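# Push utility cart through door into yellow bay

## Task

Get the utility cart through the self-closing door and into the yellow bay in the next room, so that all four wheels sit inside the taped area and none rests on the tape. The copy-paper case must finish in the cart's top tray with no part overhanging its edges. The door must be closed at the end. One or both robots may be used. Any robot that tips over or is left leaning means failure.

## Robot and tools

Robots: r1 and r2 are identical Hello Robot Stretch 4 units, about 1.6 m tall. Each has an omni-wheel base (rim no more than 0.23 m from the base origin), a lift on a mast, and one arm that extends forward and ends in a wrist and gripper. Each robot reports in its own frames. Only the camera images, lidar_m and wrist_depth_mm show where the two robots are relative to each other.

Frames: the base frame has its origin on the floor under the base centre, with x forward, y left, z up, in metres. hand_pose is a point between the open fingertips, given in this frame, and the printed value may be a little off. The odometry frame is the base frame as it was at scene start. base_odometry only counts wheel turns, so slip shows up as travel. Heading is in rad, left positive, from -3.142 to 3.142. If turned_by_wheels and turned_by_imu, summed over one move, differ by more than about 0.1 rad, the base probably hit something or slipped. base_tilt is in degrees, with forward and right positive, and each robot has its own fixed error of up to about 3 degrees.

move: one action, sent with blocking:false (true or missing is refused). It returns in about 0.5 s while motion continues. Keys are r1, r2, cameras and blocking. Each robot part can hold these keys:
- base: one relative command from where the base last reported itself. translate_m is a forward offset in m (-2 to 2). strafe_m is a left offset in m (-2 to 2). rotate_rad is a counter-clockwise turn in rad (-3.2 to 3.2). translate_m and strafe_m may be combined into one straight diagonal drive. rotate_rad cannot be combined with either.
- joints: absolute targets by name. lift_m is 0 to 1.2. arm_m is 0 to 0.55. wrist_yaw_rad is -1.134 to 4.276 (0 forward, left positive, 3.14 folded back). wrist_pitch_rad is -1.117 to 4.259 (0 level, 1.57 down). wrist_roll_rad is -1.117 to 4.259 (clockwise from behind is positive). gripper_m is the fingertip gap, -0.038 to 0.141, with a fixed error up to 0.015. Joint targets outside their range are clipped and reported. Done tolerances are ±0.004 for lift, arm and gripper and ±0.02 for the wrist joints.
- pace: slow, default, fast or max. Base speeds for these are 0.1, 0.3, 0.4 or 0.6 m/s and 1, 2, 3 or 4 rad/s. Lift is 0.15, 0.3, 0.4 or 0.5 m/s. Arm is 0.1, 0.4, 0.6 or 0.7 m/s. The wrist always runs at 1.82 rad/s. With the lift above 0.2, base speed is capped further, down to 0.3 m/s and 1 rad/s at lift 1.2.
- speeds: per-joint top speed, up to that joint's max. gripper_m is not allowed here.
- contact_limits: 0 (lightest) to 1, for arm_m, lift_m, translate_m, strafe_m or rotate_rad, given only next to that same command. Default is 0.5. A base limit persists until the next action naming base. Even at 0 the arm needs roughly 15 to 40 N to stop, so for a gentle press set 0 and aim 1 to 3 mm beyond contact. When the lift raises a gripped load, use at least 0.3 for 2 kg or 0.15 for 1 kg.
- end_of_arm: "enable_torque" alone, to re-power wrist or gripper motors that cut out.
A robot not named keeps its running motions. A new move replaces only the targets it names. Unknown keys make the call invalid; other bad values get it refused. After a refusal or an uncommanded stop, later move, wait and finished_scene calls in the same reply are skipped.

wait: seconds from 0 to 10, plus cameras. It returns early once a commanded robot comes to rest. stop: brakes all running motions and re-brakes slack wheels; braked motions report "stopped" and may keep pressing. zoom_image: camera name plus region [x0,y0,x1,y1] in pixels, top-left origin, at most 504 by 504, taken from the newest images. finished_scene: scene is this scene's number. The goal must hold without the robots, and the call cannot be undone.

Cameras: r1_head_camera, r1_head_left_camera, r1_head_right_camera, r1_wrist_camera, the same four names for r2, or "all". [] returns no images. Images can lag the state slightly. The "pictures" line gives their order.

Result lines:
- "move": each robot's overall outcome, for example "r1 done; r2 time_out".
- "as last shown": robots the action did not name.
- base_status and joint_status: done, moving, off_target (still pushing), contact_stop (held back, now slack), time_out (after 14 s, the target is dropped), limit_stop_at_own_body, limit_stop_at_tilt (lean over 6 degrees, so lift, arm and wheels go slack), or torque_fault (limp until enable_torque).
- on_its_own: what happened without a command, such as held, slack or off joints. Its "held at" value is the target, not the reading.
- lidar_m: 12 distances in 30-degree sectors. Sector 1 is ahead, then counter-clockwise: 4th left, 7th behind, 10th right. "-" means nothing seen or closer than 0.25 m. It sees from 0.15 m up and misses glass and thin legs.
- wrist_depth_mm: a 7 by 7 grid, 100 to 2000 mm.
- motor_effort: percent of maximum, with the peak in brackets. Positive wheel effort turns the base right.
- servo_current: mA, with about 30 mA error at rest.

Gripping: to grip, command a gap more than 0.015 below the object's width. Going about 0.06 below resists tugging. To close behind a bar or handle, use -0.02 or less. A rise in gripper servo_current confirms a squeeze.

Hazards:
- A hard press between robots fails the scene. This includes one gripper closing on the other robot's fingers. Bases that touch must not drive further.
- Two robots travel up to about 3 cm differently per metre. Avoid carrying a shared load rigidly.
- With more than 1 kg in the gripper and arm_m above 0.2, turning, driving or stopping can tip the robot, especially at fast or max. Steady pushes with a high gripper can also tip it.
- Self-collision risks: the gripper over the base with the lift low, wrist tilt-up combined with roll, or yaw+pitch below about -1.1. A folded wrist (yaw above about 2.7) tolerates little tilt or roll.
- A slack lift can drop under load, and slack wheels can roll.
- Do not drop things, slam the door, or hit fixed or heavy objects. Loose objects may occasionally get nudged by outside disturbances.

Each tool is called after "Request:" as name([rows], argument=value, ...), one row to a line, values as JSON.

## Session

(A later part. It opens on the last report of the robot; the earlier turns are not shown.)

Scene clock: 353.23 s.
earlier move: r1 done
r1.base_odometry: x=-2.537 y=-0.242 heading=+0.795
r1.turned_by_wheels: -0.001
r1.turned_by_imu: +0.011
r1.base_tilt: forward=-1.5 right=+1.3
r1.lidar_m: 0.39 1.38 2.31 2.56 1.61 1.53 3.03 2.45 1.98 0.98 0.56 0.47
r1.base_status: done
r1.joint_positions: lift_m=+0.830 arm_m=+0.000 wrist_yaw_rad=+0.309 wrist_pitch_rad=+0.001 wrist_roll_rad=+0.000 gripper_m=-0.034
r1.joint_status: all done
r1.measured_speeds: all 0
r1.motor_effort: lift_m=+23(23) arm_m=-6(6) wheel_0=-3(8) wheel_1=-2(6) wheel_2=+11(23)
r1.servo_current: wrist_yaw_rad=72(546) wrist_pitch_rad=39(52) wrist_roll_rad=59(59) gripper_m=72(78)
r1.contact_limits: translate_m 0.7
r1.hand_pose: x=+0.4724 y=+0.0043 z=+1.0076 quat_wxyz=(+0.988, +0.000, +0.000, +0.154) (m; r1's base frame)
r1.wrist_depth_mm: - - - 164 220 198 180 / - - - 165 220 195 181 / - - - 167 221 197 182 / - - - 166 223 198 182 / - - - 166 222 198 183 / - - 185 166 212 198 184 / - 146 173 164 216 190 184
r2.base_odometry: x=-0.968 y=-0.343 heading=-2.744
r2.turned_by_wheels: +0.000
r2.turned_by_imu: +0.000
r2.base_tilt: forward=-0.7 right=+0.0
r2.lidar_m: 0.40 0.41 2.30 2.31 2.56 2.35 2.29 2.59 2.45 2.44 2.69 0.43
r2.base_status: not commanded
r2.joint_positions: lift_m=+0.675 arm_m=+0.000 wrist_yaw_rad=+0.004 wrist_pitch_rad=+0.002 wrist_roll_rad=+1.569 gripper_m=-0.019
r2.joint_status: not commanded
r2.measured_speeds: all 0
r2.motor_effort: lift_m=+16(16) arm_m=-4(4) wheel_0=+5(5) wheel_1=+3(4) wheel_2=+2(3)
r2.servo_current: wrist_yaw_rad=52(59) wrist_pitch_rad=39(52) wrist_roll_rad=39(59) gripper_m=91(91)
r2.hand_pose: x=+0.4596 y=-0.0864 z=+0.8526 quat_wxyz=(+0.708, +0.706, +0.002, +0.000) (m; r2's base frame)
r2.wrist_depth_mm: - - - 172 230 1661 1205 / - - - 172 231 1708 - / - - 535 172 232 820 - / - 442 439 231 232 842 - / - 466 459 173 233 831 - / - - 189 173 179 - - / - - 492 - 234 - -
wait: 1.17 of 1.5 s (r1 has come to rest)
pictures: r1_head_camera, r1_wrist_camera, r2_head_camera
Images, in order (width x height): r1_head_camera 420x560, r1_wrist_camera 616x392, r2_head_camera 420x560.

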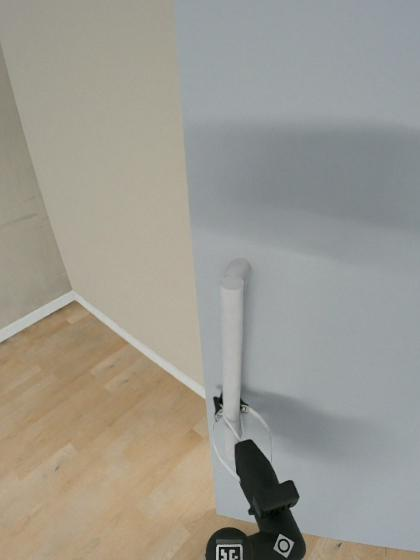

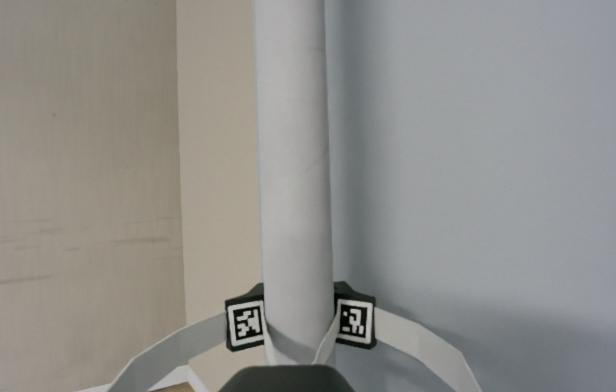

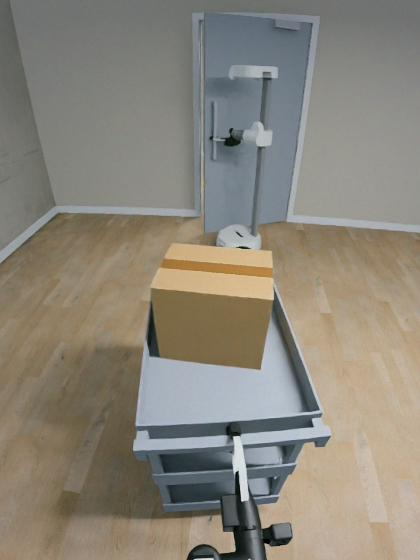

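Request:
move(blocking=false, cameras=[], r1={"base":{"translate_m":-0.29,"strafe_m":-0.02},"contact_limits":{"translate_m":0.8}})

Request:
wait(seconds=1.8, cameras=["r1_head_camera","r1_wrist_camera","r2_head_camera"])

Scene clock: 363.07 s.
move: r1 moving
r1.base_odometry: x=-2.558 y=-0.265 heading=+0.796
r1.turned_by_wheels: +0.001
r1.turned_by_imu: -0.001
r1.base_tilt: forward=-1.5 right=+1.2
r1.lidar_m: 0.39 1.43 2.33 2.57 1.58 1.52 3.03 2.43 2.03 0.97 0.57 0.47
r1.base_status: translate_m moving; strafe_m moving
r1.joint_positions: lift_m=+0.830 arm_m=+0.000 wrist_yaw_rad=+0.309 wrist_pitch_rad=+0.001 wrist_roll_rad=+0.000 gripper_m=-0.034
r1.joint_status: not commanded
r1.measured_speeds: translate_m=-0.125 strafe_m=-0.006 rotate_rad=-0.004 lift_m=+0.000 arm_m=+0.000 wrist_yaw_rad=+0.000 wrist_pitch_rad=+0.000 wrist_roll_rad=+0.000
r1.motor_effort: lift_m=+23(23) arm_m=-6(6) wheel_0=-4(8) wheel_1=-10(12) wheel_2=+22(22)
r1.servo_current: wrist_yaw_rad=59(72) wrist_pitch_rad=33(46) wrist_roll_rad=39(59) gripper_m=72(72)
r1.contact_limits: translate_m 0.8
r1.hand_pose: x=+0.4724 y=+0.0043 z=+1.0076 quat_wxyz=(+0.988, +0.000, +0.000, +0.154) (m; r1's base frame)
r1.wrist_depth_mm: - - - 165 220 198 181 / - - - 164 220 196 182 / - - - 170 220 198 183 / - - - 165 222 198 184 / - - - 166 223 198 184 / - - 185 167 213 199 185 / - 149 170 164 217 193 185
r2: as last shown
r2.turned_by_imu: +0.001
r2.base_tilt: forward=-0.6 right=+0.1
r2.lidar_m: 0.37 0.41 2.34 2.28 2.57 2.36 2.31 2.58 2.46 2.42 2.66 0.42
r2.motor_effort: lift_m=+16(16) arm_m=-4(4) wheel_0=+5(5) wheel_1=+4(4) wheel_2=+2(2)
r2.servo_current: wrist_yaw_rad=52(52) wrist_pitch_rad=39(46) wrist_roll_rad=33(65) gripper_m=91(91)
r2.wrist_depth_mm: - - - 171 230 1661 1182 / - - - 172 231 1708 - / - - 535 172 232 831 - / - 442 439 232 232 831 - / - 466 452 173 233 831 - / - - 189 173 179 - - / - - 488 - 234 - -
pictures: none
No camera images: "cameras" was empty.

Scene clock: 364.87 s.
earlier move: r1 moving
r1.base_odometry: x=-2.726 y=-0.463 heading=+0.797
r1.turned_by_wheels: +0.001
r1.turned_by_imu: +0.015
r1.base_tilt: forward=-1.5 right=+1.2
r1.lidar_m: 0.39 1.75 2.49 2.80 1.34 1.34 2.73 2.23 2.23 1.22 0.74 0.50
r1.base_status: translate_m moving; strafe_m moving
r1.joint_positions: lift_m=+0.830 arm_m=+0.000 wrist_yaw_rad=+0.314 wrist_pitch_rad=+0.001 wrist_roll_rad=+0.000 gripper_m=-0.034
r1.joint_status: not commanded
r1.measured_speeds: all 0
r1.motor_effort: lift_m=+23(23) arm_m=-6(6) wheel_0=+6(11) wheel_1=-2(12) wheel_2=+13(26)
r1.servo_current: wrist_yaw_rad=85(104) wrist_pitch_rad=39(46) wrist_roll_rad=39(65) gripper_m=65(78)
r1.contact_limits: translate_m 0.8
r1.hand_pose: x=+0.4724 y=+0.0060 z=+1.0076 quat_wxyz=(+0.988, +0.000, +0.000, +0.156) (m; r1's base frame)
r1.wrist_depth_mm: - - 257 167 226 213 203 / - - 259 236 228 214 203 / - - 259 175 228 214 205 / - - 262 172 229 215 205 / - - 263 170 229 216 206 / - - 182 169 227 216 206 / - 156 259 166 168 213 207
r2.base_odometry: x=-0.968 y=-0.343 heading=-2.744
r2.turned_by_wheels: +0.000
r2.turned_by_imu: +0.000
r2.base_tilt: forward=-0.7 right=+0.1
r2.lidar_m: 0.39 0.39 2.34 2.29 2.52 2.36 2.33 2.59 2.45 2.42 2.67 0.43
r2.base_status: not commanded
r2.joint_positions: lift_m=+0.675 arm_m=+0.000 wrist_yaw_rad=+0.004 wrist_pitch_rad=+0.002 wrist_roll_rad=+1.569 gripper_m=-0.019
r2.joint_status: not commanded
r2.measured_speeds: all 0
r2.motor_effort: lift_m=+16(16) arm_m=-4(4) wheel_0=+4(5) wheel_1=+4(4) wheel_2=+2(3)
r2.servo_current: wrist_yaw_rad=39(59) wrist_pitch_rad=46(46) wrist_roll_rad=46(65) gripper_m=91(91)
r2.hand_pose: x=+0.4596 y=-0.0864 z=+0.8526 quat_wxyz=(+0.708, +0.706, +0.002, +0.000) (m; r2's base frame)
r2.wrist_depth_mm: - - - 172 230 1661 1182 / - - - 172 231 1708 - / - - 530 173 232 831 - / - 442 442 231 232 809 - / - 459 455 173 233 831 - / - - 189 174 179 - - / - - 488 - 233 - -
wait: 1.80 s; no rest
pictures: r1_head_camera, r1_wrist_camera, r2_head_camera
Images, in order (width x height): r1_head_camera 420x560, r1_wrist_camera 616x392, r2_head_camera 420x560.

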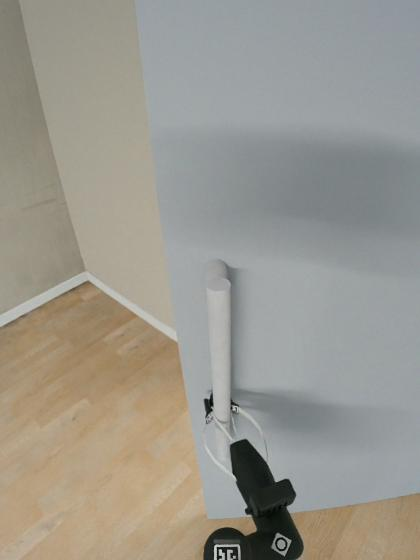

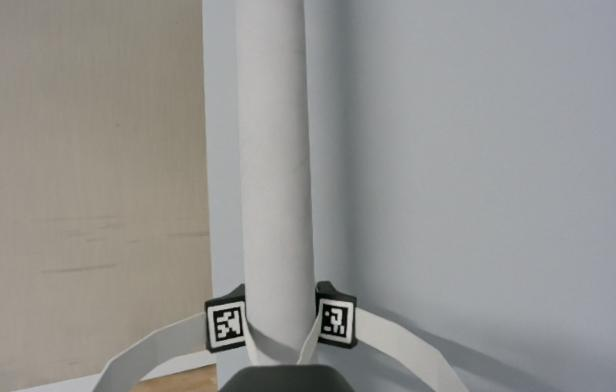

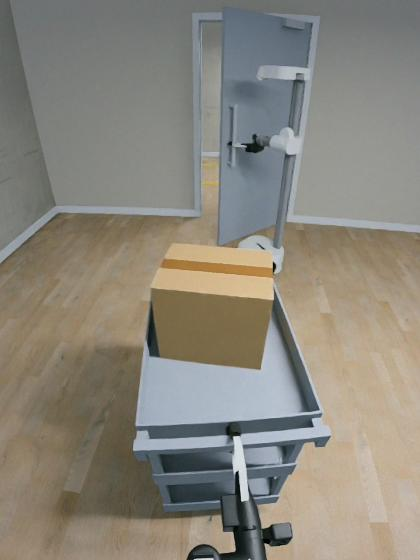

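Request:
move(blocking=false, cameras=[], r1={"base":{"translate_m":-0.01,"strafe_m":-0.16},"joints":{"wrist_yaw_rad":0.66},"speeds":{"wrist_yaw_rad":0.5},"contact_limits":{"translate_m":0.8}})

Request:
wait(seconds=1.8, cameras=[])

Request:
move(blocking=false, cameras=[], r1={"base":{"rotate_rad":0.35},"joints":{"wrist_yaw_rad":0.31},"speeds":{"wrist_yaw_rad":0.8},"pace":"slow"})

Request:
wait(seconds=1.5, cameras=["r1_head_camera","r1_wrist_camera","r2_head_camera"])

Scene clock: 374.60 s.
earlier move: r1 done
move: r1 moving
r1.base_odometry: x=-2.702 y=-0.489 heading=+0.797
r1.turned_by_wheels: +0.000
r1.turned_by_imu: +0.000
r1.base_tilt: forward=-1.5 right=+1.2
r1.lidar_m: 0.39 1.76 2.52 2.82 1.36 1.40 2.72 2.21 2.19 1.20 0.72 0.49
r1.base_status: translate_m moving; strafe_m moving
r1.joint_positions: lift_m=+0.830 arm_m=+0.000 wrist_yaw_rad=+0.508 wrist_pitch_rad=+0.001 wrist_roll_rad=+0.000 gripper_m=-0.034
r1.joint_status: wrist_yaw_rad moving
r1.measured_speeds: translate_m=-0.008 strafe_m=-0.133 rotate_rad=-0.006 lift_m=+0.000 arm_m=+0.000 wrist_yaw_rad=+0.491 wrist_pitch_rad=+0.000 wrist_roll_rad=+0.000
r1.motor_effort: lift_m=+23(23) arm_m=-6(6) wheel_0=+7(16) wheel_1=-12(13) wheel_2=+10(15)
r1.servo_current: wrist_yaw_rad=78(111) wrist_pitch_rad=39(46) wrist_roll_rad=52(65) gripper_m=72(85)
r1.contact_limits: translate_m 0.8
r1.hand_pose: x=+0.4656 y=+0.0640 z=+1.0076 quat_wxyz=(+0.968, +0.000, +0.000, +0.251) (m; r1's base frame)
r1.wrist_depth_mm: - - - 164 223 204 189 / - - - 164 223 202 190 / - - - 167 227 204 191 / - - - 165 224 204 191 / - - - 166 225 204 191 / - - 207 167 216 205 193 / - - 183 163 220 200 193
r2: as last shown
r2.turned_by_imu: +0.001
r2.lidar_m: 0.40 0.40 2.34 2.27 2.54 2.34 2.32 2.56 2.47 2.45 2.68 0.43
r2.motor_effort: lift_m=+16(16) arm_m=-4(4) wheel_0=+5(5) wheel_1=+4(4) wheel_2=+2(2)
r2.servo_current: wrist_yaw_rad=46(52) wrist_pitch_rad=39(39) wrist_roll_rad=46(52) gripper_m=85(91)
r2.wrist_depth_mm: - - - 172 231 1708 1182 / - - - 172 231 1708 - / - - 539 172 232 831 - / - 442 439 232 232 820 - / - 462 455 173 232 842 - / - - 188 173 180 - - / - - 492 - 233 - -
pictures: none
No camera images: "cameras" was empty.

Scene clock: 376.10 s.
earlier move: r1 off_target
r1.base_odometry: x=-2.618 y=-0.581 heading=+0.798
r1.turned_by_wheels: +0.001
r1.turned_by_imu: +0.180
r1.base_tilt: forward=-1.5 right=+1.2
r1.lidar_m: 0.36 0.40 2.60 3.18 1.47 3.76 2.37 2.15 1.53 0.94 0.57 0.44
r1.base_status: done
r1.joint_positions: lift_m=+0.830 arm_m=+0.000 wrist_yaw_rad=+0.679 wrist_pitch_rad=+0.001 wrist_roll_rad=+0.000 gripper_m=-0.034
r1.joint_status: wrist_yaw_rad off_target (ended at +0.684, target +0.660)
r1.measured_speeds: all 0
r1.on_its_own: wrist_yaw_rad is at rest, and its servo_current (117 mA) is outside its rest range (0 to 104 mA)
r1.motor_effort: lift_m=+23(23) arm_m=-4(6) wheel_0=+5(30) wheel_1=-3(16) wheel_2=+12(25)
r1.servo_current: wrist_yaw_rad=117(169) wrist_pitch_rad=39(52) wrist_roll_rad=52(65) gripper_m=72(85)
r1.contact_limits: translate_m 0.8
r1.hand_pose: x=+0.4503 y=+0.1131 z=+1.0076 quat_wxyz=(+0.943, +0.000, +0.000, +0.333) (m; r1's base frame)
r1.wrist_depth_mm: - - - 167 215 179 - / - - - 164 212 179 - / - - - 167 212 178 158 / - - - 165 213 178 157 / - - - 165 215 183 159 / - - 186 167 199 180 159 / - - 184 164 206 172 -
r2.base_odometry: x=-0.968 y=-0.343 heading=-2.744
r2.turned_by_wheels: +0.000
r2.turned_by_imu: +0.000
r2.base_tilt: forward=-0.7 right=+0.1
r2.lidar_m: 0.38 0.41 2.33 2.29 2.53 2.36 2.34 2.56 2.46 2.44 2.67 0.43
r2.base_status: not commanded
r2.joint_positions: lift_m=+0.675 arm_m=+0.000 wrist_yaw_rad=+0.004 wrist_pitch_rad=+0.002 wrist_roll_rad=+1.569 gripper_m=-0.019
r2.joint_status: not commanded
r2.measured_speeds: all 0
r2.motor_effort: lift_m=+16(16) arm_m=-4(4) wheel_0=+4(5) wheel_1=+4(4) wheel_2=+2(3)
r2.servo_current: wrist_yaw_rad=52(59) wrist_pitch_rad=39(46) wrist_roll_rad=59(65) gripper_m=85(91)
r2.hand_pose: x=+0.4596 y=-0.0864 z=+0.8526 quat_wxyz=(+0.708, +0.706, +0.002, +0.000) (m; r2's base frame)
r2.wrist_depth_mm: - - - 171 231 1661 1182 / - - - 172 232 1661 - / - - 530 172 232 842 - / - 445 442 232 233 831 - / - 462 459 173 233 831 - / - - 189 173 180 - - / - - 488 - 234 - -
wait: 1.50 of 1.8 s (r1 has come to rest)
pictures: none
No camera images: "cameras" was empty.

Scene clock: 376.60 s.
move: r1 moving
r1.base_odometry: x=-2.618 y=-0.580 heading=+0.925
r1.turned_by_wheels: +0.127
r1.turned_by_imu: +0.138
r1.base_tilt: forward=-1.5 right=+1.2
r1.lidar_m: 0.38 2.58 2.67 1.61 1.47 3.14 2.26 2.14 1.28 0.87 0.50 0.43
r1.base_status: rotate_rad moving
r1.joint_positions: lift_m=+0.830 arm_m=+0.000 wrist_yaw_rad=+0.405 wrist_pitch_rad=+0.001 wrist_roll_rad=+0.000 gripper_m=-0.034
r1.joint_status: wrist_yaw_rad moving
r1.measured_speeds: translate_m=+0.002 strafe_m=-0.002 rotate_rad=+0.489 lift_m=+0.000 arm_m=+0.000 wrist_yaw_rad=-0.763 wrist_pitch_rad=+0.000 wrist_roll_rad=+0.000
r1.motor_effort: lift_m=+23(23) arm_m=-4(4) wheel_0=+6(11) wheel_1=-6(8) wheel_2=+14(14)
r1.servo_current: wrist_yaw_rad=657(683) wrist_pitch_rad=46(46) wrist_roll_rad=33(65) gripper_m=72(78)
r1.hand_pose: x=+0.4704 y=+0.0333 z=+1.0076 quat_wxyz=(+0.980, +0.000, +0.000, +0.201) (m; r1's base frame)
r1.wrist_depth_mm: - - - 167 213 182 162 / - - - 175 211 180 163 / - - - 173 211 181 163 / - - - 172 213 182 165 / - - - 170 218 183 164 / - - 182 170 206 183 166 / - 156 - 166 178 177 166
r2: as last shown
r2.base_tilt: forward=-0.7 right=+0.0
r2.lidar_m: 0.37 0.41 2.32 2.30 2.56 2.35 2.32 2.57 2.47 2.41 2.67 0.43
r2.motor_effort: lift_m=+16(16) arm_m=-4(4) wheel_0=+5(5) wheel_1=+4(4) wheel_2=+2(3)
r2.servo_current: wrist_yaw_rad=46(65) wrist_pitch_rad=46(46) wrist_roll_rad=52(59) gripper_m=85(98)
r2.wrist_depth_mm: - - - 171 230 1661 1182 / - - - 172 231 1756 - / - - 535 172 231 831 - / - 449 439 233 231 831 - / - 462 455 173 233 820 - / - - 189 173 179 - - / - - 492 - 233 - -
pictures: none
No camera images: "cameras" was empty.

Scene clock: 377.57 s.
earlier move: r1 done
r1.base_odometry: x=-2.617 y=-0.581 heading=+1.145
r1.turned_by_wheels: +0.220
r1.turned_by_imu: +0.222
r1.base_tilt: forward=-1.6 right=+1.3
r1.lidar_m: 0.39 2.60 2.88 1.49 1.70 2.63 2.17 2.03 1.04 0.67 0.48 0.44
r1.base_status: done
r1.joint_positions: lift_m=+0.830 arm_m=+0.000 wrist_yaw_rad=+0.294 wrist_pitch_rad=+0.001 wrist_roll_rad=+0.000 gripper_m=-0.034
r1.joint_status: all done
r1.measured_speeds: all 0
r1.motor_effort: lift_m=+23(23) arm_m=-4(5) wheel_0=-21(21) wheel_1=-6(9) wheel_2=-9(14)
r1.servo_current: wrist_yaw_rad=85(683) wrist_pitch_rad=52(52) wrist_roll_rad=52(65) gripper_m=65(78)
r1.hand_pose: x=+0.4723 y=-0.0001 z=+1.0076 quat_wxyz=(+0.989, +0.000, +0.000, +0.146) (m; r1's base frame)
r1.wrist_depth_mm: - - - 169 215 198 175 / - - - - 217 194 176 / - - - - 213 195 177 / - - - - 214 196 177 / - - - - 215 197 178 / - - - 184 171 193 178 / - - 156 165 173 156 178
r2.base_odometry: x=-0.968 y=-0.343 heading=-2.744
r2.turned_by_wheels: +0.000
r2.turned_by_imu: +0.000
r2.base_tilt: forward=-0.7 right=+0.1
r2.lidar_m: 0.40 0.39 2.35 2.29 2.57 2.36 2.32 2.58 2.49 2.42 2.67 0.45
r2.base_status: not commanded
r2.joint_positions: lift_m=+0.675 arm_m=+0.000 wrist_yaw_rad=+0.004 wrist_pitch_rad=+0.002 wrist_roll_rad=+1.569 gripper_m=-0.019
r2.joint_status: not commanded
r2.measured_speeds: all 0
r2.motor_effort: lift_m=+16(16) arm_m=-3(4) wheel_0=+4(5) wheel_1=+4(4) wheel_2=+2(3)
r2.servo_current: wrist_yaw_rad=39(65) wrist_pitch_rad=33(46) wrist_roll_rad=65(65) gripper_m=91(98)
r2.hand_pose: x=+0.4596 y=-0.0864 z=+0.8526 quat_wxyz=(+0.708, +0.706, +0.002, +0.000) (m; r2's base frame)
r2.wrist_depth_mm: - - - 172 230 1708 1160 / - - - 172 232 1756 - / - - 535 173 233 831 - / - 442 439 232 232 831 - / - 466 455 173 232 831 - / - - 188 173 180 - - / - - 492 - 234 - -
wait: 0.97 of 1.5 s (r1 has come to rest)
pictures: r1_head_camera, r1_wrist_camera, r2_head_camera
Images, in order (width x height): r1_head_camera 420x560, r1_wrist_camera 616x392, r2_head_camera 420x560.

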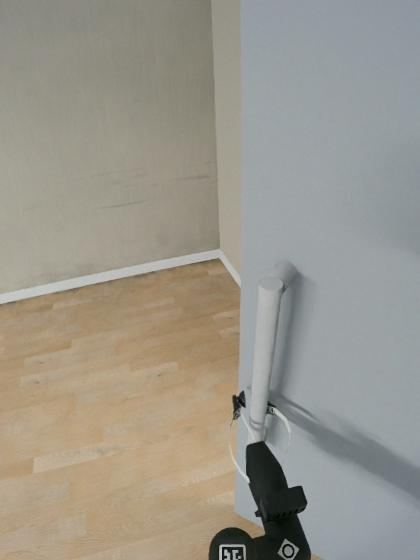

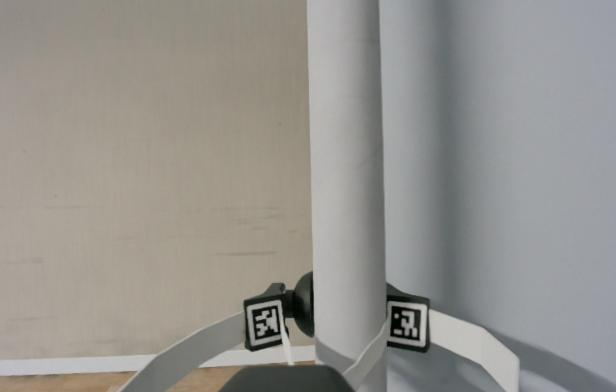

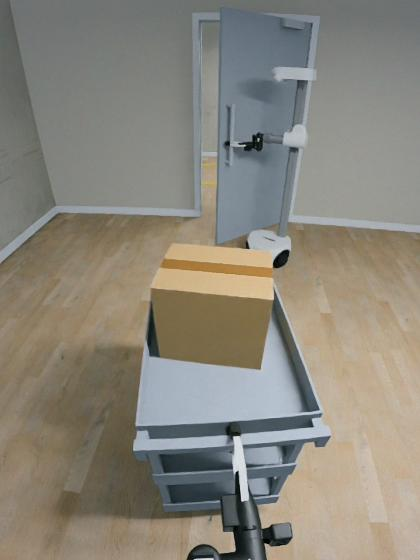

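Request:
move(blocking=false, cameras=[], r1={"base":{"translate_m":-0.43,"strafe_m":0.03},"contact_limits":{"translate_m":0.8}})

Request:
wait(seconds=2.6, cameras=["r1_head_camera","r1_wrist_camera","r2_head_camera"])

Scene clock: 383.40 s.
move: r1 moving
r1.base_odometry: x=-2.632 y=-0.609 heading=+1.143
r1.turned_by_wheels: -0.002
r1.turned_by_imu: -0.010
r1.base_tilt: forward=-1.5 right=+1.3
r1.lidar_m: 0.39 2.61 2.90 1.47 1.71 2.59 2.13 2.10 1.07 0.70 0.48 0.43
r1.base_status: translate_m moving; strafe_m moving
r1.joint_positions: lift_m=+0.830 arm_m=+0.000 wrist_yaw_rad=+0.294 wrist_pitch_rad=+0.001 wrist_roll_rad=+0.000 gripper_m=-0.034
r1.joint_status: not commanded
r1.measured_speeds: translate_m=-0.122 strafe_m=+0.006 rotate_rad=-0.002 lift_m=+0.000 arm_m=+0.000 wrist_yaw_rad=+0.000 wrist_pitch_rad=+0.000 wrist_roll_rad=+0.000
r1.motor_effort: lift_m=+23(23) arm_m=-4(5) wheel_0=-25(28) wheel_1=-8(12) wheel_2=+7(7)
r1.servo_current: wrist_yaw_rad=91(111) wrist_pitch_rad=39(52) wrist_roll_rad=46(65) gripper_m=65(72)
r1.contact_limits: translate_m 0.8
r1.hand_pose: x=+0.4723 y=-0.0001 z=+1.0076 quat_wxyz=(+0.989, +0.000, +0.000, +0.146) (m; r1's base frame)
r1.wrist_depth_mm: - - - 160 218 196 174 / - - - 161 220 193 175 / - - - 162 220 194 176 / - - - 163 222 195 176 / - - - - 221 195 177 / - - - 164 176 192 177 / - - 156 161 219 185 177
r2: as last shown
r2.turned_by_imu: +0.001
r2.lidar_m: 0.40 0.40 2.36 2.28 2.55 2.36 2.33 2.56 2.42 2.44 2.65 0.44
r2.motor_effort: lift_m=+16(16) arm_m=-4(4) wheel_0=+4(5) wheel_1=+3(4) wheel_2=+2(3)
r2.servo_current: wrist_yaw_rad=52(52) wrist_pitch_rad=46(46) wrist_roll_rad=39(52) gripper_m=91(91)
r2.wrist_depth_mm: - - - 172 230 1708 1160 / - - - 172 232 1708 - / - - 535 172 232 831 - / - 439 436 233 232 820 - / - 466 455 173 233 831 - / - - 189 173 180 - - / - - 492 - 233 - -
pictures: none
No camera images: "cameras" was empty.

Scene clock: 385.83 s.
earlier move: r1 done
r1.base_odometry: x=-2.822 y=-0.960 heading=+1.145
r1.turned_by_wheels: +0.002
r1.turned_by_imu: +0.000
r1.base_tilt: forward=-1.6 right=+1.3
r1.lidar_m: 0.39 2.96 1.69 1.41 4.13 2.13 1.76 1.73 1.26 1.02 0.68 0.50
r1.base_status: done
r1.joint_positions: lift_m=+0.830 arm_m=+0.000 wrist_yaw_rad=+0.315 wrist_pitch_rad=+0.001 wrist_roll_rad=+0.000 gripper_m=-0.034
r1.joint_status: not commanded
r1.measured_speeds: all 0
r1.motor_effort: lift_m=+23(23) arm_m=-4(5) wheel_0=-2(28) wheel_1=-4(13) wheel_2=+6(18)
r1.servo_current: wrist_yaw_rad=59(111) wrist_pitch_rad=39(52) wrist_roll_rad=65(65) gripper_m=65(78)
r1.contact_limits: translate_m 0.8
r1.hand_pose: x=+0.4723 y=+0.0063 z=+1.0076 quat_wxyz=(+0.988, +0.000, +0.000, +0.157) (m; r1's base frame)
r1.wrist_depth_mm: - - - 163 225 208 198 / - - - 164 226 211 198 / - - - 167 226 209 198 / - - - 165 227 210 199 / - - - 165 227 211 199 / - - 208 167 219 211 199 / - - 260 163 224 204 199
r2.base_odometry: x=-0.968 y=-0.343 heading=-2.744
r2.turned_by_wheels: +0.000
r2.turned_by_imu: +0.000
r2.base_tilt: forward=-0.7 right=+0.1
r2.lidar_m: 0.38 0.42 2.35 2.29 2.56 2.35 2.33 2.59 2.47 2.44 2.68 0.44
r2.base_status: not commanded
r2.joint_positions: lift_m=+0.675 arm_m=+0.000 wrist_yaw_rad=+0.004 wrist_pitch_rad=+0.002 wrist_roll_rad=+1.569 gripper_m=-0.019
r2.joint_status: not commanded
r2.measured_speeds: all 0
r2.motor_effort: lift_m=+16(16) arm_m=-4(4) wheel_0=+5(5) wheel_1=+4(4) wheel_2=+2(3)
r2.servo_current: wrist_yaw_rad=52(59) wrist_pitch_rad=46(46) wrist_roll_rad=46(59) gripper_m=91(98)
r2.hand_pose: x=+0.4596 y=-0.0864 z=+0.8526 quat_wxyz=(+0.708, +0.706, +0.002, +0.000) (m; r2's base frame)
r2.wrist_depth_mm: - - - 172 231 1708 1160 / - - - 172 231 1756 - / - - 535 173 231 831 - / - 439 439 232 232 820 - / - 462 455 173 232 820 - / - - 189 173 180 - - / - - 496 - 233 - -
wait: 2.43 of 2.6 s (r1 has come to rest)
pictures: r1_head_camera, r1_wrist_camera, r2_head_camera
Images, in order (width x height): r1_head_camera 420x560, r1_wrist_camera 616x392, r2_head_camera 420x560.

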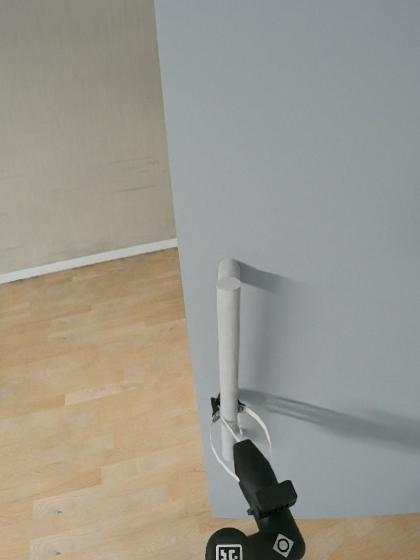

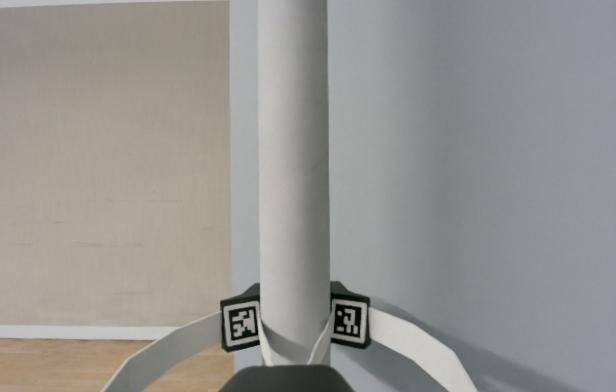

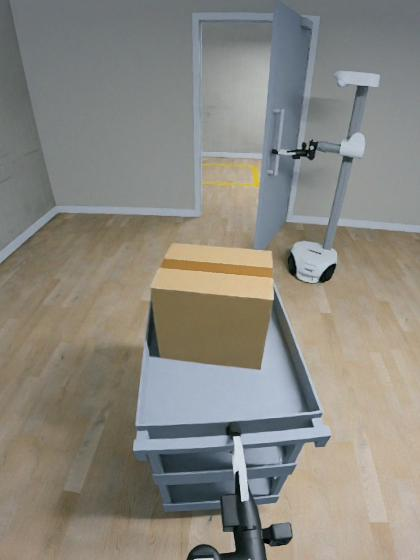

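Request:
move(blocking=false, cameras=[], r1={"base":{"translate_m":-0.01,"strafe_m":-0.16},"joints":{"wrist_yaw_rad":0.66},"speeds":{"wrist_yaw_rad":0.5},"contact_limits":{"translate_m":0.8}})

Request:
wait(seconds=1.8, cameras=[])

Request:
move(blocking=false, cameras=[], r1={"base":{"rotate_rad":0.3},"joints":{"wrist_yaw_rad":0.31},"speeds":{"wrist_yaw_rad":0.8},"pace":"slow"})

Request:
wait(seconds=1.5, cameras=["r1_wrist_camera","r2_head_camera"])

Scene clock: 393.97 s.
move: r1 moving
r1.base_odometry: x=-2.791 y=-0.976 heading=+1.145
r1.turned_by_wheels: +0.000
r1.turned_by_imu: -0.001
r1.base_tilt: forward=-1.6 right=+1.3
r1.lidar_m: 0.39 2.99 1.76 1.47 4.10 2.16 1.73 1.74 1.24 1.00 0.67 0.46
r1.base_status: translate_m moving; strafe_m moving
r1.joint_positions: lift_m=+0.830 arm_m=+0.000 wrist_yaw_rad=+0.513 wrist_pitch_rad=+0.001 wrist_roll_rad=+0.000 gripper_m=-0.034
r1.joint_status: wrist_yaw_rad moving
r1.measured_speeds: translate_m=-0.006 strafe_m=-0.134 rotate_rad=-0.003 lift_m=+0.000 arm_m=+0.000 wrist_yaw_rad=+0.495 wrist_pitch_rad=+0.000 wrist_roll_rad=+0.000
r1.motor_effort: lift_m=+23(23) arm_m=-4(5) wheel_0=+4(8) wheel_1=-12(12) wheel_2=+7(10)
r1.servo_current: wrist_yaw_rad=78(78) wrist_pitch_rad=39(46) wrist_roll_rad=46(59) gripper_m=65(78)
r1.contact_limits: translate_m 0.8
r1.hand_pose: x=+0.4651 y=+0.0655 z=+1.0076 quat_wxyz=(+0.967, +0.000, +0.000, +0.254) (m; r1's base frame)
r1.wrist_depth_mm: - - - 163 225 202 185 / - - - 163 222 200 186 / - - - 164 227 202 186 / - - - 163 223 201 187 / - - - 164 224 201 187 / - - - 165 214 202 188 / - - 176 163 219 193 188
r2: as last shown
r2.base_tilt: forward=-0.7 right=+0.0
r2.lidar_m: 0.38 0.42 2.35 2.29 2.53 2.37 2.31 2.57 2.45 2.44 2.68 0.43
r2.motor_effort: lift_m=+16(16) arm_m=-4(4) wheel_0=+4(5) wheel_1=+4(4) wheel_2=+3(3)
r2.servo_current: wrist_yaw_rad=59(65) wrist_pitch_rad=46(46) wrist_roll_rad=52(52) gripper_m=98(98)
r2.wrist_depth_mm: - - - 171 231 1708 1182 / - - - 172 232 1708 - / - - 535 173 231 831 - / - 442 439 232 232 831 - / - 462 455 173 232 842 - / - - 188 173 180 - - / - - 492 - 233 - -
pictures: none
No camera images: "cameras" was empty.

Scene clock: 395.57 s.
earlier move: r1 off_target
r1.base_odometry: x=-2.681 y=-1.035 heading=+1.146
r1.turned_by_wheels: +0.001
r1.turned_by_imu: +0.139
r1.base_tilt: forward=-1.6 right=+1.3
r1.lidar_m: 0.38 0.42 1.70 1.53 3.22 1.97 1.72 1.61 0.99 0.86 0.53 0.42
r1.base_status: done
r1.joint_positions: lift_m=+0.830 arm_m=+0.000 wrist_yaw_rad=+0.681 wrist_pitch_rad=+0.001 wrist_roll_rad=+0.000 gripper_m=-0.034
r1.joint_status: wrist_yaw_rad off_target (ended at +0.684, target +0.660)
r1.measured_speeds: all 0
r1.on_its_own: wrist_yaw_rad is at rest, and its servo_current (124 mA) is outside its rest range (0 to 104 mA)
r1.motor_effort: lift_m=+23(23) arm_m=-6(6) wheel_0=+8(30) wheel_1=-4(12) wheel_2=+12(28)
r1.servo_current: wrist_yaw_rad=124(169) wrist_pitch_rad=46(52) wrist_roll_rad=72(72) gripper_m=72(78)
r1.contact_limits: translate_m 0.8
r1.hand_pose: x=+0.4503 y=+0.1136 z=+1.0076 quat_wxyz=(+0.943, +0.000, +0.000, +0.334) (m; r1's base frame)
r1.wrist_depth_mm: - - - 163 213 171 - / - - - 163 209 172 - / - - - 167 210 177 - / - - - 164 212 173 157 / - - - 164 213 175 158 / - - 184 165 201 176 - / - 152 181 163 197 167 -
r2.base_odometry: x=-0.968 y=-0.343 heading=-2.744
r2.turned_by_wheels: +0.000
r2.turned_by_imu: +0.000
r2.base_tilt: forward=-0.7 right=+0.1
r2.lidar_m: 0.40 0.41 2.31 2.30 2.54 2.35 2.35 2.58 2.46 2.44 2.68 0.43
r2.base_status: not commanded
r2.joint_positions: lift_m=+0.675 arm_m=+0.000 wrist_yaw_rad=+0.004 wrist_pitch_rad=+0.002 wrist_roll_rad=+1.569 gripper_m=-0.019
r2.joint_status: not commanded
r2.measured_speeds: all 0
r2.motor_effort: lift_m=+16(16) arm_m=-4(4) wheel_0=+4(5) wheel_1=+4(4) wheel_2=+2(3)
r2.servo_current: wrist_yaw_rad=52(65) wrist_pitch_rad=39(46) wrist_roll_rad=46(52) gripper_m=85(98)
r2.hand_pose: x=+0.4596 y=-0.0864 z=+0.8526 quat_wxyz=(+0.708, +0.706, +0.002, +0.000) (m; r2's base frame)
r2.wrist_depth_mm: - - - 171 232 1708 1182 / - - - 172 231 1756 - / - - 539 173 231 820 - / - 445 442 232 232 842 - / - 466 459 173 232 831 - / - - 189 173 179 - - / - - 492 - 235 - -
wait: 1.60 of 1.8 s (r1 has come to rest)
pictures: none
No camera images: "cameras" was empty.

Scene clock: 396.07 s.
move: r1 moving
r1.base_odometry: x=-2.681 y=-1.034 heading=+1.273
r1.turned_by_wheels: +0.127
r1.turned_by_imu: +0.136
r1.base_tilt: forward=-1.5 right=+1.2
r1.lidar_m: 0.39 3.05 1.56 1.65 2.65 1.85 1.75 1.36 0.94 0.84 0.50 0.43
r1.base_status: rotate_rad moving
r1.joint_positions: lift_m=+0.830 arm_m=+0.000 wrist_yaw_rad=+0.416 wrist_pitch_rad=+0.001 wrist_roll_rad=+0.000 gripper_m=-0.034
r1.joint_status: wrist_yaw_rad moving
r1.measured_speeds: translate_m=+0.000 strafe_m=-0.001 rotate_rad=+0.486 lift_m=+0.000 arm_m=+0.000 wrist_yaw_rad=-0.742 wrist_pitch_rad=+0.000 wrist_roll_rad=+0.000
r1.motor_effort: lift_m=+23(23) arm_m=-6(6) wheel_0=+6(10) wheel_1=-6(7) wheel_2=+13(13)
r1.servo_current: wrist_yaw_rad=657(702) wrist_pitch_rad=39(46) wrist_roll_rad=39(65) gripper_m=65(72)
r1.hand_pose: x=+0.4702 y=+0.0367 z=+1.0076 quat_wxyz=(+0.978, +0.000, +0.000, +0.207) (m; r1's base frame)
r1.wrist_depth_mm: - - - 167 212 177 - / - - - 231 208 179 - / - - - 174 209 177 158 / - - - 172 211 177 - / - - - 171 216 182 159 / - - 181 169 202 179 160 / - 151 - 166 203 175 -
r2: as last shown
r2.lidar_m: 0.38 0.42 2.34 2.30 2.56 2.36 2.33 2.58 2.47 2.41 2.65 0.43
r2.motor_effort: lift_m=+16(16) arm_m=-4(4) wheel_0=+5(5) wheel_1=+4(4) wheel_2=+3(3)
r2.servo_current: wrist_yaw_rad=52(59) wrist_pitch_rad=39(46) wrist_roll_rad=46(59) gripper_m=91(91)
r2.wrist_depth_mm: - - - 171 231 1661 1182 / - - - 172 231 1708 - / - - 535 173 232 831 - / - 445 439 233 233 831 - / - 466 455 173 233 842 - / - - 189 173 180 - - / - - 488 - 233 - -
pictures: none
No camera images: "cameras" was empty.

Scene clock: 396.97 s.
earlier move: r1 done
r1.base_odometry: x=-2.680 y=-1.034 heading=+1.444
r1.turned_by_wheels: +0.171
r1.turned_by_imu: +0.173
r1.base_tilt: forward=-1.6 right=+1.3
r1.lidar_m: 0.37 3.20 1.56 4.90 2.23 1.75 1.71 1.13 0.88 0.68 0.46 0.42
r1.base_status: done
r1.joint_positions: lift_m=+0.830 arm_m=+0.000 wrist_yaw_rad=+0.302 wrist_pitch_rad=+0.001 wrist_roll_rad=+0.000 gripper_m=-0.034
r1.joint_status: all done
r1.measured_speeds: all 0
r1.motor_effort: lift_m=+23(23) arm_m=-6(6) wheel_0=-14(15) wheel_1=-6(8) wheel_2=-3(13)
r1.servo_current: wrist_yaw_rad=52(702) wrist_pitch_rad=46(52) wrist_roll_rad=39(65) gripper_m=72(72)
r1.hand_pose: x=+0.4724 y=+0.0024 z=+1.0076 quat_wxyz=(+0.989, +0.000, +0.000, +0.151) (m; r1's base frame)
r1.wrist_depth_mm: - - - 161 216 191 168 / - - - 162 221 188 169 / - - - 166 222 189 170 / - - - 163 224 190 171 / - - - 166 223 190 171 / - - - 164 181 190 171 / - - 156 162 220 178 -
r2.base_odometry: x=-0.968 y=-0.343 heading=-2.744
r2.turned_by_wheels: +0.000
r2.turned_by_imu: +0.000
r2.base_tilt: forward=-0.7 right=+0.1
r2.lidar_m: 0.38 0.39 2.35 2.31 2.54 2.36 2.35 2.57 2.46 2.43 2.68 0.45
r2.base_status: not commanded
r2.joint_positions: lift_m=+0.675 arm_m=+0.000 wrist_yaw_rad=+0.004 wrist_pitch_rad=+0.002 wrist_roll_rad=+1.569 gripper_m=-0.019
r2.joint_status: not commanded
r2.measured_speeds: all 0
r2.motor_effort: lift_m=+16(16) arm_m=-4(4) wheel_0=+4(5) wheel_1=+4(4) wheel_2=+2(3)
r2.servo_current: wrist_yaw_rad=52(59) wrist_pitch_rad=39(46) wrist_roll_rad=59(59) gripper_m=85(91)
r2.hand_pose: x=+0.4596 y=-0.0864 z=+0.8526 quat_wxyz=(+0.708, +0.706, +0.002, +0.000) (m; r2's base frame)
r2.wrist_depth_mm: - - - 172 231 1708 1160 / - - - 172 232 1708 - / - - 530 172 231 820 - / - 445 439 232 232 831 - / - 462 459 173 232 842 - / - - 188 173 180 - - / - - 492 - 234 - -
wait: 0.90 of 1.5 s (r1 has come to rest)
pictures: r1_wrist_camera, r2_head_camera
Images, in order (width x height): r1_wrist_camera 616x392, r2_head_camera 420x560.

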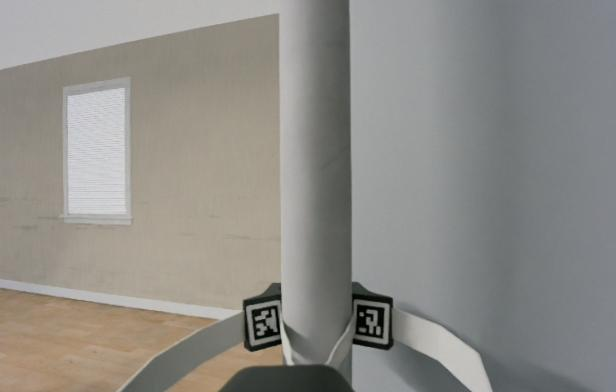

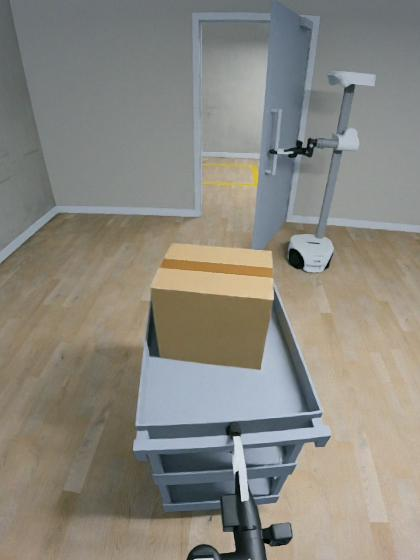

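Request:
move(blocking=false, cameras=[], r1={"base":{"translate_m":-0.32,"strafe_m":0.03},"contact_limits":{"translate_m":0.7}})

Request:
wait(seconds=2.2, cameras=["r1_head_camera","r1_wrist_camera","r2_head_camera"])

Scene clock: 401.17 s.
move: r1 moving
r1.base_odometry: x=-2.688 y=-1.065 heading=+1.444
r1.turned_by_wheels: -0.001
r1.turned_by_imu: -0.001
r1.base_tilt: forward=-1.6 right=+1.3
r1.lidar_m: 0.40 3.23 1.59 4.88 2.20 1.71 1.70 1.16 0.89 0.70 0.46 0.43
r1.base_status: translate_m moving; strafe_m moving
r1.joint_positions: lift_m=+0.830 arm_m=+0.000 wrist_yaw_rad=+0.302 wrist_pitch_rad=+0.001 wrist_roll_rad=+0.000 gripper_m=-0.034
r1.joint_status: not commanded
r1.measured_speeds: translate_m=-0.124 strafe_m=+0.012 rotate_rad=+0.001 lift_m=+0.000 arm_m=+0.000 wrist_yaw_rad=+0.000 wrist_pitch_rad=+0.000 wrist_roll_rad=+0.000
r1.motor_effort: lift_m=+23(23) arm_m=-6(6) wheel_0=-15(21) wheel_1=-9(12) wheel_2=+12(12)
r1.servo_current: wrist_yaw_rad=78(78) wrist_pitch_rad=39(46) wrist_roll_rad=39(72) gripper_m=65(72)
r1.contact_limits: translate_m 0.7
r1.hand_pose: x=+0.4724 y=+0.0024 z=+1.0076 quat_wxyz=(+0.989, +0.000, +0.000, +0.151) (m; r1's base frame)
r1.wrist_depth_mm: - - - 161 213 186 168 / - - - 163 219 183 169 / - - - 163 220 187 169 / - - - 165 220 187 169 / - - - 165 220 189 170 / - - - 166 183 189 170 / - - 177 162 216 178 -
r2: as last shown
r2.lidar_m: 0.39 0.42 2.32 2.30 2.53 2.37 2.32 2.56 2.44 2.43 2.69 0.41
r2.servo_current: wrist_yaw_rad=39(59) wrist_pitch_rad=46(46) wrist_roll_rad=39(46) gripper_m=85(91)
r2.wrist_depth_mm: - - - 171 230 1661 1160 / - - - 172 231 1708 - / - - 530 172 232 831 - / - 445 442 233 232 831 - / - 462 459 172 233 842 - / - - 189 173 180 - - / - - 488 - 234 - -
pictures: none
No camera images: "cameras" was empty.

Scene clock: 403.23 s.
earlier move: r1 done
r1.base_odometry: x=-2.751 y=-1.348 heading=+1.446
r1.turned_by_wheels: +0.002
r1.turned_by_imu: +0.005
r1.base_tilt: forward=-1.6 right=+1.2
r1.lidar_m: 0.38 2.00 1.71 4.02 1.85 1.41 1.40 1.16 0.88 0.85 0.58 0.44
r1.base_status: done
r1.joint_positions: lift_m=+0.830 arm_m=+0.000 wrist_yaw_rad=+0.324 wrist_pitch_rad=+0.001 wrist_roll_rad=+0.000 gripper_m=-0.034
r1.joint_status: not commanded
r1.measured_speeds: all 0
r1.motor_effort: lift_m=+23(23) arm_m=-6(6) wheel_0=+8(21) wheel_1=-2(12) wheel_2=+11(23)
r1.servo_current: wrist_yaw_rad=72(91) wrist_pitch_rad=46(52) wrist_roll_rad=52(72) gripper_m=65(72)
r1.contact_limits: translate_m 0.7
r1.hand_pose: x=+0.4723 y=+0.0089 z=+1.0076 quat_wxyz=(+0.987, +0.000, +0.000, +0.161) (m; r1's base frame)
r1.wrist_depth_mm: - - - 169 214 193 179 / - - - 229 215 193 180 / - - - 231 216 197 181 / - - - 176 218 195 181 / 1576 - - 174 218 196 182 / - - 183 172 213 196 182 / - 153 - 166 158 193 183
r2.base_odometry: x=-0.968 y=-0.343 heading=-2.744
r2.turned_by_wheels: +0.000
r2.turned_by_imu: +0.000
r2.base_tilt: forward=-0.7 right=+0.0
r2.lidar_m: 0.38 0.42 2.33 2.30 2.57 2.38 2.32 2.56 2.46 2.41 2.66 0.44
r2.base_status: not commanded
r2.joint_positions: lift_m=+0.675 arm_m=+0.000 wrist_yaw_rad=+0.004 wrist_pitch_rad=+0.002 wrist_roll_rad=+1.569 gripper_m=-0.019
r2.joint_status: not commanded
r2.measured_speeds: all 0
r2.motor_effort: lift_m=+16(16) arm_m=-4(4) wheel_0=+4(5) wheel_1=+4(4) wheel_2=+2(3)
r2.servo_current: wrist_yaw_rad=46(65) wrist_pitch_rad=39(46) wrist_roll_rad=46(59) gripper_m=78(91)
r2.hand_pose: x=+0.4596 y=-0.0864 z=+0.8526 quat_wxyz=(+0.708, +0.706, +0.002, +0.000) (m; r2's base frame)
r2.wrist_depth_mm: - - - 172 231 1708 1160 / - - - 172 231 1708 - / - - 530 172 230 831 - / - 449 439 232 232 820 - / - 466 455 173 233 831 - / - - 189 173 180 - - / - - 488 - 233 - -
wait: 2.07 of 2.2 s (r1 has come to rest)
pictures: r1_head_camera, r1_wrist_camera, r2_head_camera
Images, in order (width x height): r1_head_camera 420x560, r1_wrist_camera 616x392, r2_head_camera 420x560.

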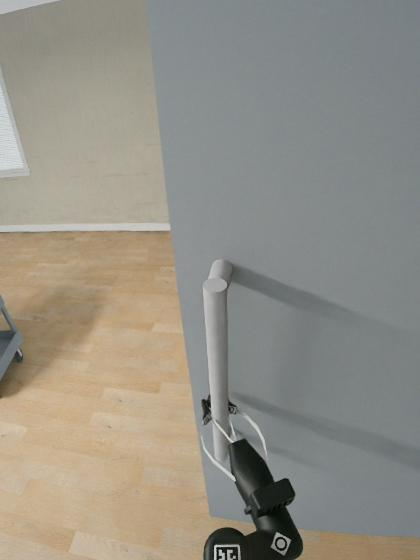

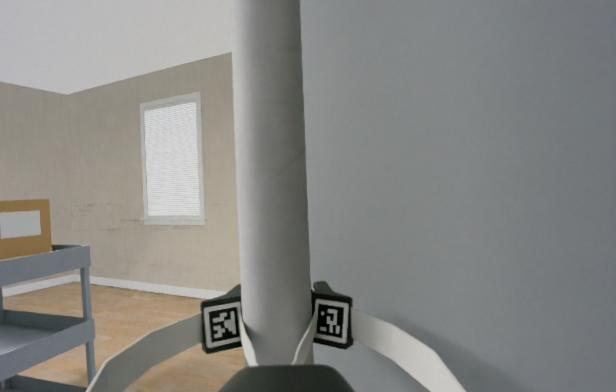

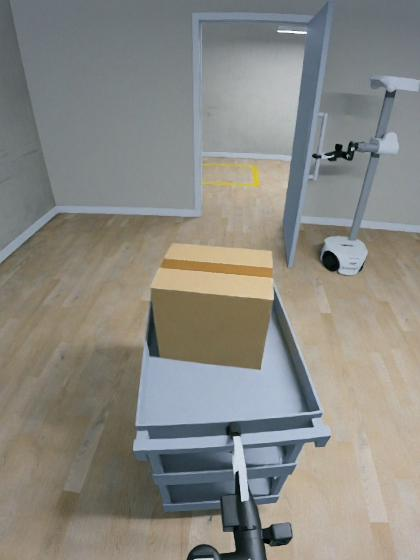

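Request:
move(blocking=false, cameras=[], r2={"base":{"translate_m":0.12,"strafe_m":0.45},"contact_limits":{"translate_m":0.7}})

Request:
wait(seconds=2.5, cameras=[])

Request:
move(blocking=false, cameras=[], r2={"base":{"rotate_rad":-0.35},"pace":"slow","contact_limits":{"rotate_rad":0.7}})

Request:
wait(seconds=1.5, cameras=["r2_head_camera","r1_wrist_camera"])

Scene clock: 440.90 s.
move: r2 moving
r1: as last shown
r1.turned_by_wheels: +0.000
r1.turned_by_imu: +0.000
r1.lidar_m: 0.40 1.98 1.68 4.03 1.84 1.41 1.39 1.16 0.88 0.84 0.59 0.46
r1.motor_effort: lift_m=+23(23) arm_m=-6(6) wheel_0=+8(8) wheel_1=-2(2) wheel_2=+11(11)
r1.servo_current: wrist_yaw_rad=85(91) wrist_pitch_rad=33(52) wrist_roll_rad=39(59) gripper_m=59(72)
r1.contact_limits: translate_m 0.7
r1.wrist_depth_mm: - - - 169 214 193 179 / - - - 230 216 194 180 / - - - 231 217 198 181 / - - - 176 219 195 182 / 1576 - - 174 218 196 182 / - - 181 172 213 197 182 / - 153 - 167 158 194 182
r2.base_odometry: x=-0.963 y=-0.375 heading=-2.745
r2.turned_by_wheels: -0.001
r2.turned_by_imu: -0.002
r2.base_tilt: forward=-0.7 right=+0.1
r2.lidar_m: 0.36 0.40 2.31 2.28 2.52 2.38 2.34 2.57 2.49 2.47 2.72 0.43
r2.base_status: translate_m moving; strafe_m moving
r2.joint_positions: lift_m=+0.675 arm_m=+0.000 wrist_yaw_rad=-0.010 wrist_pitch_rad=+0.002 wrist_roll_rad=+1.569 gripper_m=-0.019
r2.joint_status: not commanded
r2.measured_speeds: translate_m=+0.029 strafe_m=+0.124 rotate_rad=+0.000 lift_m=+0.000 arm_m=+0.000 wrist_yaw_rad=-0.052 wrist_pitch_rad=+0.000 wrist_roll_rad=+0.000
r2.motor_effort: lift_m=+16(16) arm_m=-4(4) wheel_0=-12(14) wheel_1=+10(11) wheel_2=-14(14)
r2.servo_current: wrist_yaw_rad=59(59) wrist_pitch_rad=39(46) wrist_roll_rad=46(59) gripper_m=85(91)
r2.contact_limits: translate_m 0.7
r2.hand_pose: x=+0.4584 y=-0.0902 z=+0.8526 quat_wxyz=(+0.708, +0.706, -0.002, -0.004) (m; r2's base frame)
r2.wrist_depth_mm: - - - 177 236 1708 1182 / - - - 236 236 1708 - / - - - 175 233 842 - / - 449 442 233 234 831 - / - 462 455 173 232 831 - / - - 189 173 180 - - / - - 484 - 229 - -
pictures: none
No camera images: "cameras" was empty.

Scene clock: 443.40 s.
earlier move: r2 done
r1.base_odometry: x=-2.751 y=-1.348 heading=+1.446
r1.turned_by_wheels: +0.000
r1.turned_by_imu: +0.000
r1.base_tilt: forward=-1.6 right=+1.2
r1.lidar_m: 0.38 1.87 1.84 4.04 1.84 1.43 1.41 1.18 0.86 0.85 0.58 0.45
r1.base_status: not commanded
r1.joint_positions: lift_m=+0.830 arm_m=+0.000 wrist_yaw_rad=+0.324 wrist_pitch_rad=+0.001 wrist_roll_rad=+0.000 gripper_m=-0.034
r1.joint_status: not commanded
r1.measured_speeds: all 0
r1.motor_effort: lift_m=+23(23) arm_m=-6(6) wheel_0=+8(9) wheel_1=-2(2) wheel_2=+11(11)
r1.servo_current: wrist_yaw_rad=72(104) wrist_pitch_rad=39(52) wrist_roll_rad=52(65) gripper_m=65(72)
r1.contact_limits: translate_m 0.7
r1.hand_pose: x=+0.4723 y=+0.0089 z=+1.0076 quat_wxyz=(+0.987, +0.000, +0.000, +0.161) (m; r1's base frame)
r1.wrist_depth_mm: - - - 169 214 193 179 / - - - 229 216 193 180 / - - - 230 216 196 181 / - - - 176 217 196 182 / 1576 - - 174 218 196 182 / - - 181 172 213 197 183 / - 152 - 166 158 194 183
r2.base_odometry: x=-0.905 y=-0.804 heading=-2.745
r2.turned_by_wheels: +0.001
r2.turned_by_imu: -0.009
r2.base_tilt: forward=-0.7 right=+0.0
r2.lidar_m: 0.42 2.34 1.88 1.82 2.01 2.44 2.40 2.62 2.93 2.86 0.38 0.34
r2.base_status: done
r2.joint_positions: lift_m=+0.675 arm_m=+0.000 wrist_yaw_rad=-0.008 wrist_pitch_rad=+0.002 wrist_roll_rad=+1.569 gripper_m=-0.019
r2.joint_status: not commanded
r2.measured_speeds: all 0
r2.motor_effort: lift_m=+16(16) arm_m=+5(5) wheel_0=-5(19) wheel_1=+1(12) wheel_2=-7(18)
r2.servo_current: wrist_yaw_rad=59(85) wrist_pitch_rad=46(46) wrist_roll_rad=52(65) gripper_m=78(91)
r2.contact_limits: translate_m 0.7
r2.hand_pose: x=+0.4585 y=-0.0899 z=+0.8526 quat_wxyz=(+0.708, +0.706, -0.002, -0.004) (m; r2's base frame)
r2.wrist_depth_mm: - 343 343 104 157 - - / - 384 377 113 170 - - / - 445 424 121 185 - - / - - 496 134 202 - - / - - - 148 223 1708 508 / - - 187 165 179 1618 1205 / - - - - - 1464 1078
wait: 2.50 s; at rest by 2.47 s
pictures: none
No camera images: "cameras" was empty.

Scene clock: 443.90 s.
move: r2 moving
r1: as last shown
r1.base_tilt: forward=-1.5 right=+1.2
r1.lidar_m: 0.38 1.89 1.82 4.06 1.84 1.44 1.40 1.17 0.88 0.85 0.60 0.46
r1.servo_current: wrist_yaw_rad=91(104) wrist_pitch_rad=46(46) wrist_roll_rad=46(59) gripper_m=72(72)
r1.contact_limits: translate_m 0.7
r1.wrist_depth_mm: - - - 169 213 193 179 / - - - 230 216 193 180 / - - - 231 217 196 180 / - - - 176 217 195 181 / 1576 - - 174 218 196 182 / - - 182 172 213 196 183 / - 152 - 166 158 195 183
r2.base_odometry: x=-0.905 y=-0.804 heading=-2.868
r2.turned_by_wheels: -0.123
r2.turned_by_imu: -0.119
r2.base_tilt: forward=-0.7 right=+0.0
r2.lidar_m: 0.40 2.63 1.94 1.83 1.93 2.49 2.39 2.49 2.97 2.88 3.02 0.38
r2.base_status: rotate_rad moving
r2.joint_positions: lift_m=+0.675 arm_m=+0.000 wrist_yaw_rad=+0.010 wrist_pitch_rad=+0.002 wrist_roll_rad=+1.569 gripper_m=-0.019
r2.joint_status: not commanded
r2.measured_speeds: translate_m=+0.000 strafe_m=+0.001 rotate_rad=-0.487 lift_m=+0.000 arm_m=+0.000 wrist_yaw_rad=+0.001 wrist_pitch_rad=+0.000 wrist_roll_rad=+0.000
r2.motor_effort: lift_m=+16(16) arm_m=+4(4) wheel_0=+16(16) wheel_1=+12(12) wheel_2=+11(11)
r2.servo_current: wrist_yaw_rad=52(65) wrist_pitch_rad=46(46) wrist_roll_rad=46(52) gripper_m=78(85)
r2.contact_limits: rotate_rad 0.7
r2.hand_pose: x=+0.4601 y=-0.0846 z=+0.8526 quat_wxyz=(+0.708, +0.706, +0.004, +0.003) (m; r2's base frame)
r2.wrist_depth_mm: - 345 347 110 164 - - / - 382 382 119 176 - - / - 433 424 128 188 - - / - - 477 138 202 - - / - - - 150 220 1708 521 / - - 191 163 180 1661 480 / - - - - - 1756 1205
pictures: none
No camera images: "cameras" was empty.

Scene clock: 444.87 s.
earlier move: r2 done
r1.base_odometry: x=-2.751 y=-1.348 heading=+1.446
r1.turned_by_wheels: +0.000
r1.turned_by_imu: +0.000
r1.base_tilt: forward=-1.5 right=+1.3
r1.lidar_m: 0.39 1.91 1.76 4.03 1.86 1.44 1.41 1.14 0.86 0.86 0.58 0.47
r1.base_status: not commanded
r1.joint_positions: lift_m=+0.830 arm_m=+0.000 wrist_yaw_rad=+0.324 wrist_pitch_rad=+0.001 wrist_roll_rad=+0.000 gripper_m=-0.034
r1.joint_status: not commanded
r1.measured_speeds: all 0
r1.motor_effort: lift_m=+23(23) arm_m=-6(6) wheel_0=+8(9) wheel_1=-2(2) wheel_2=+11(11)
r1.servo_current: wrist_yaw_rad=78(104) wrist_pitch_rad=39(46) wrist_roll_rad=39(78) gripper_m=59(72)
r1.contact_limits: translate_m 0.7
r1.hand_pose: x=+0.4723 y=+0.0089 z=+1.0076 quat_wxyz=(+0.987, +0.000, +0.000, +0.161) (m; r1's base frame)
r1.wrist_depth_mm: - - - 169 214 193 179 / - - - 229 215 193 180 / - - - 232 216 197 181 / - - - 176 217 195 182 / 1499 - - 174 219 196 182 / - - 181 172 213 196 183 / 1921 153 - 165 158 195 183
r2.base_odometry: x=-0.905 y=-0.804 heading=-3.093
r2.turned_by_wheels: -0.225
r2.turned_by_imu: -0.219
r2.base_tilt: forward=-0.7 right=+0.1
r2.lidar_m: 0.40 0.40 2.10 1.86 1.83 2.26 2.38 2.39 2.88 2.88 2.91 0.43
r2.base_status: done
r2.joint_positions: lift_m=+0.675 arm_m=+0.000 wrist_yaw_rad=+0.004 wrist_pitch_rad=+0.002 wrist_roll_rad=+1.569 gripper_m=-0.019
r2.joint_status: not commanded
r2.measured_speeds: all 0
r2.motor_effort: lift_m=+16(16) arm_m=+2(4) wheel_0=+7(21) wheel_1=+4(12) wheel_2=+9(12)
r2.servo_current: wrist_yaw_rad=52(65) wrist_pitch_rad=39(46) wrist_roll_rad=59(59) gripper_m=78(91)
r2.contact_limits: rotate_rad 0.7
r2.hand_pose: x=+0.4596 y=-0.0863 z=+0.8526 quat_wxyz=(+0.708, +0.706, +0.002, +0.000) (m; r2's base frame)
r2.wrist_depth_mm: - - - 165 223 1708 - / - - - 167 225 759 - / - 427 427 168 227 820 - / - 455 445 229 229 820 - / - 484 469 171 231 831 - / - - 188 173 180 - - / - - - - 236 1708 484
wait: 0.97 of 1.5 s (r2 has come to rest)
pictures: r1_wrist_camera, r2_head_camera
Images, in order (width x height): r1_wrist_camera 616x392, r2_head_camera 420x560.

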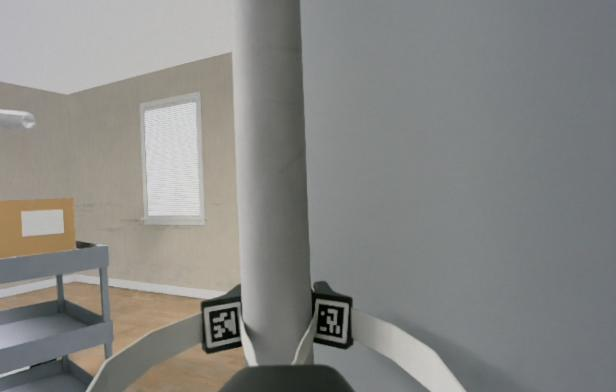

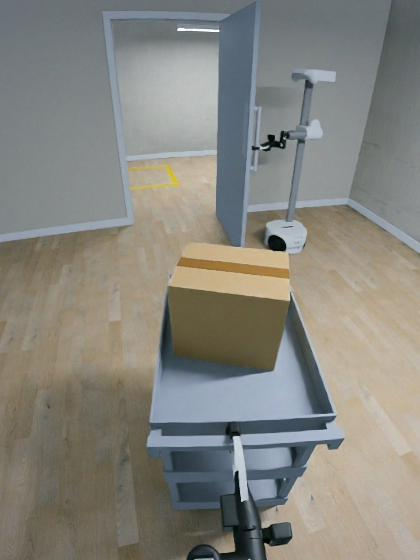

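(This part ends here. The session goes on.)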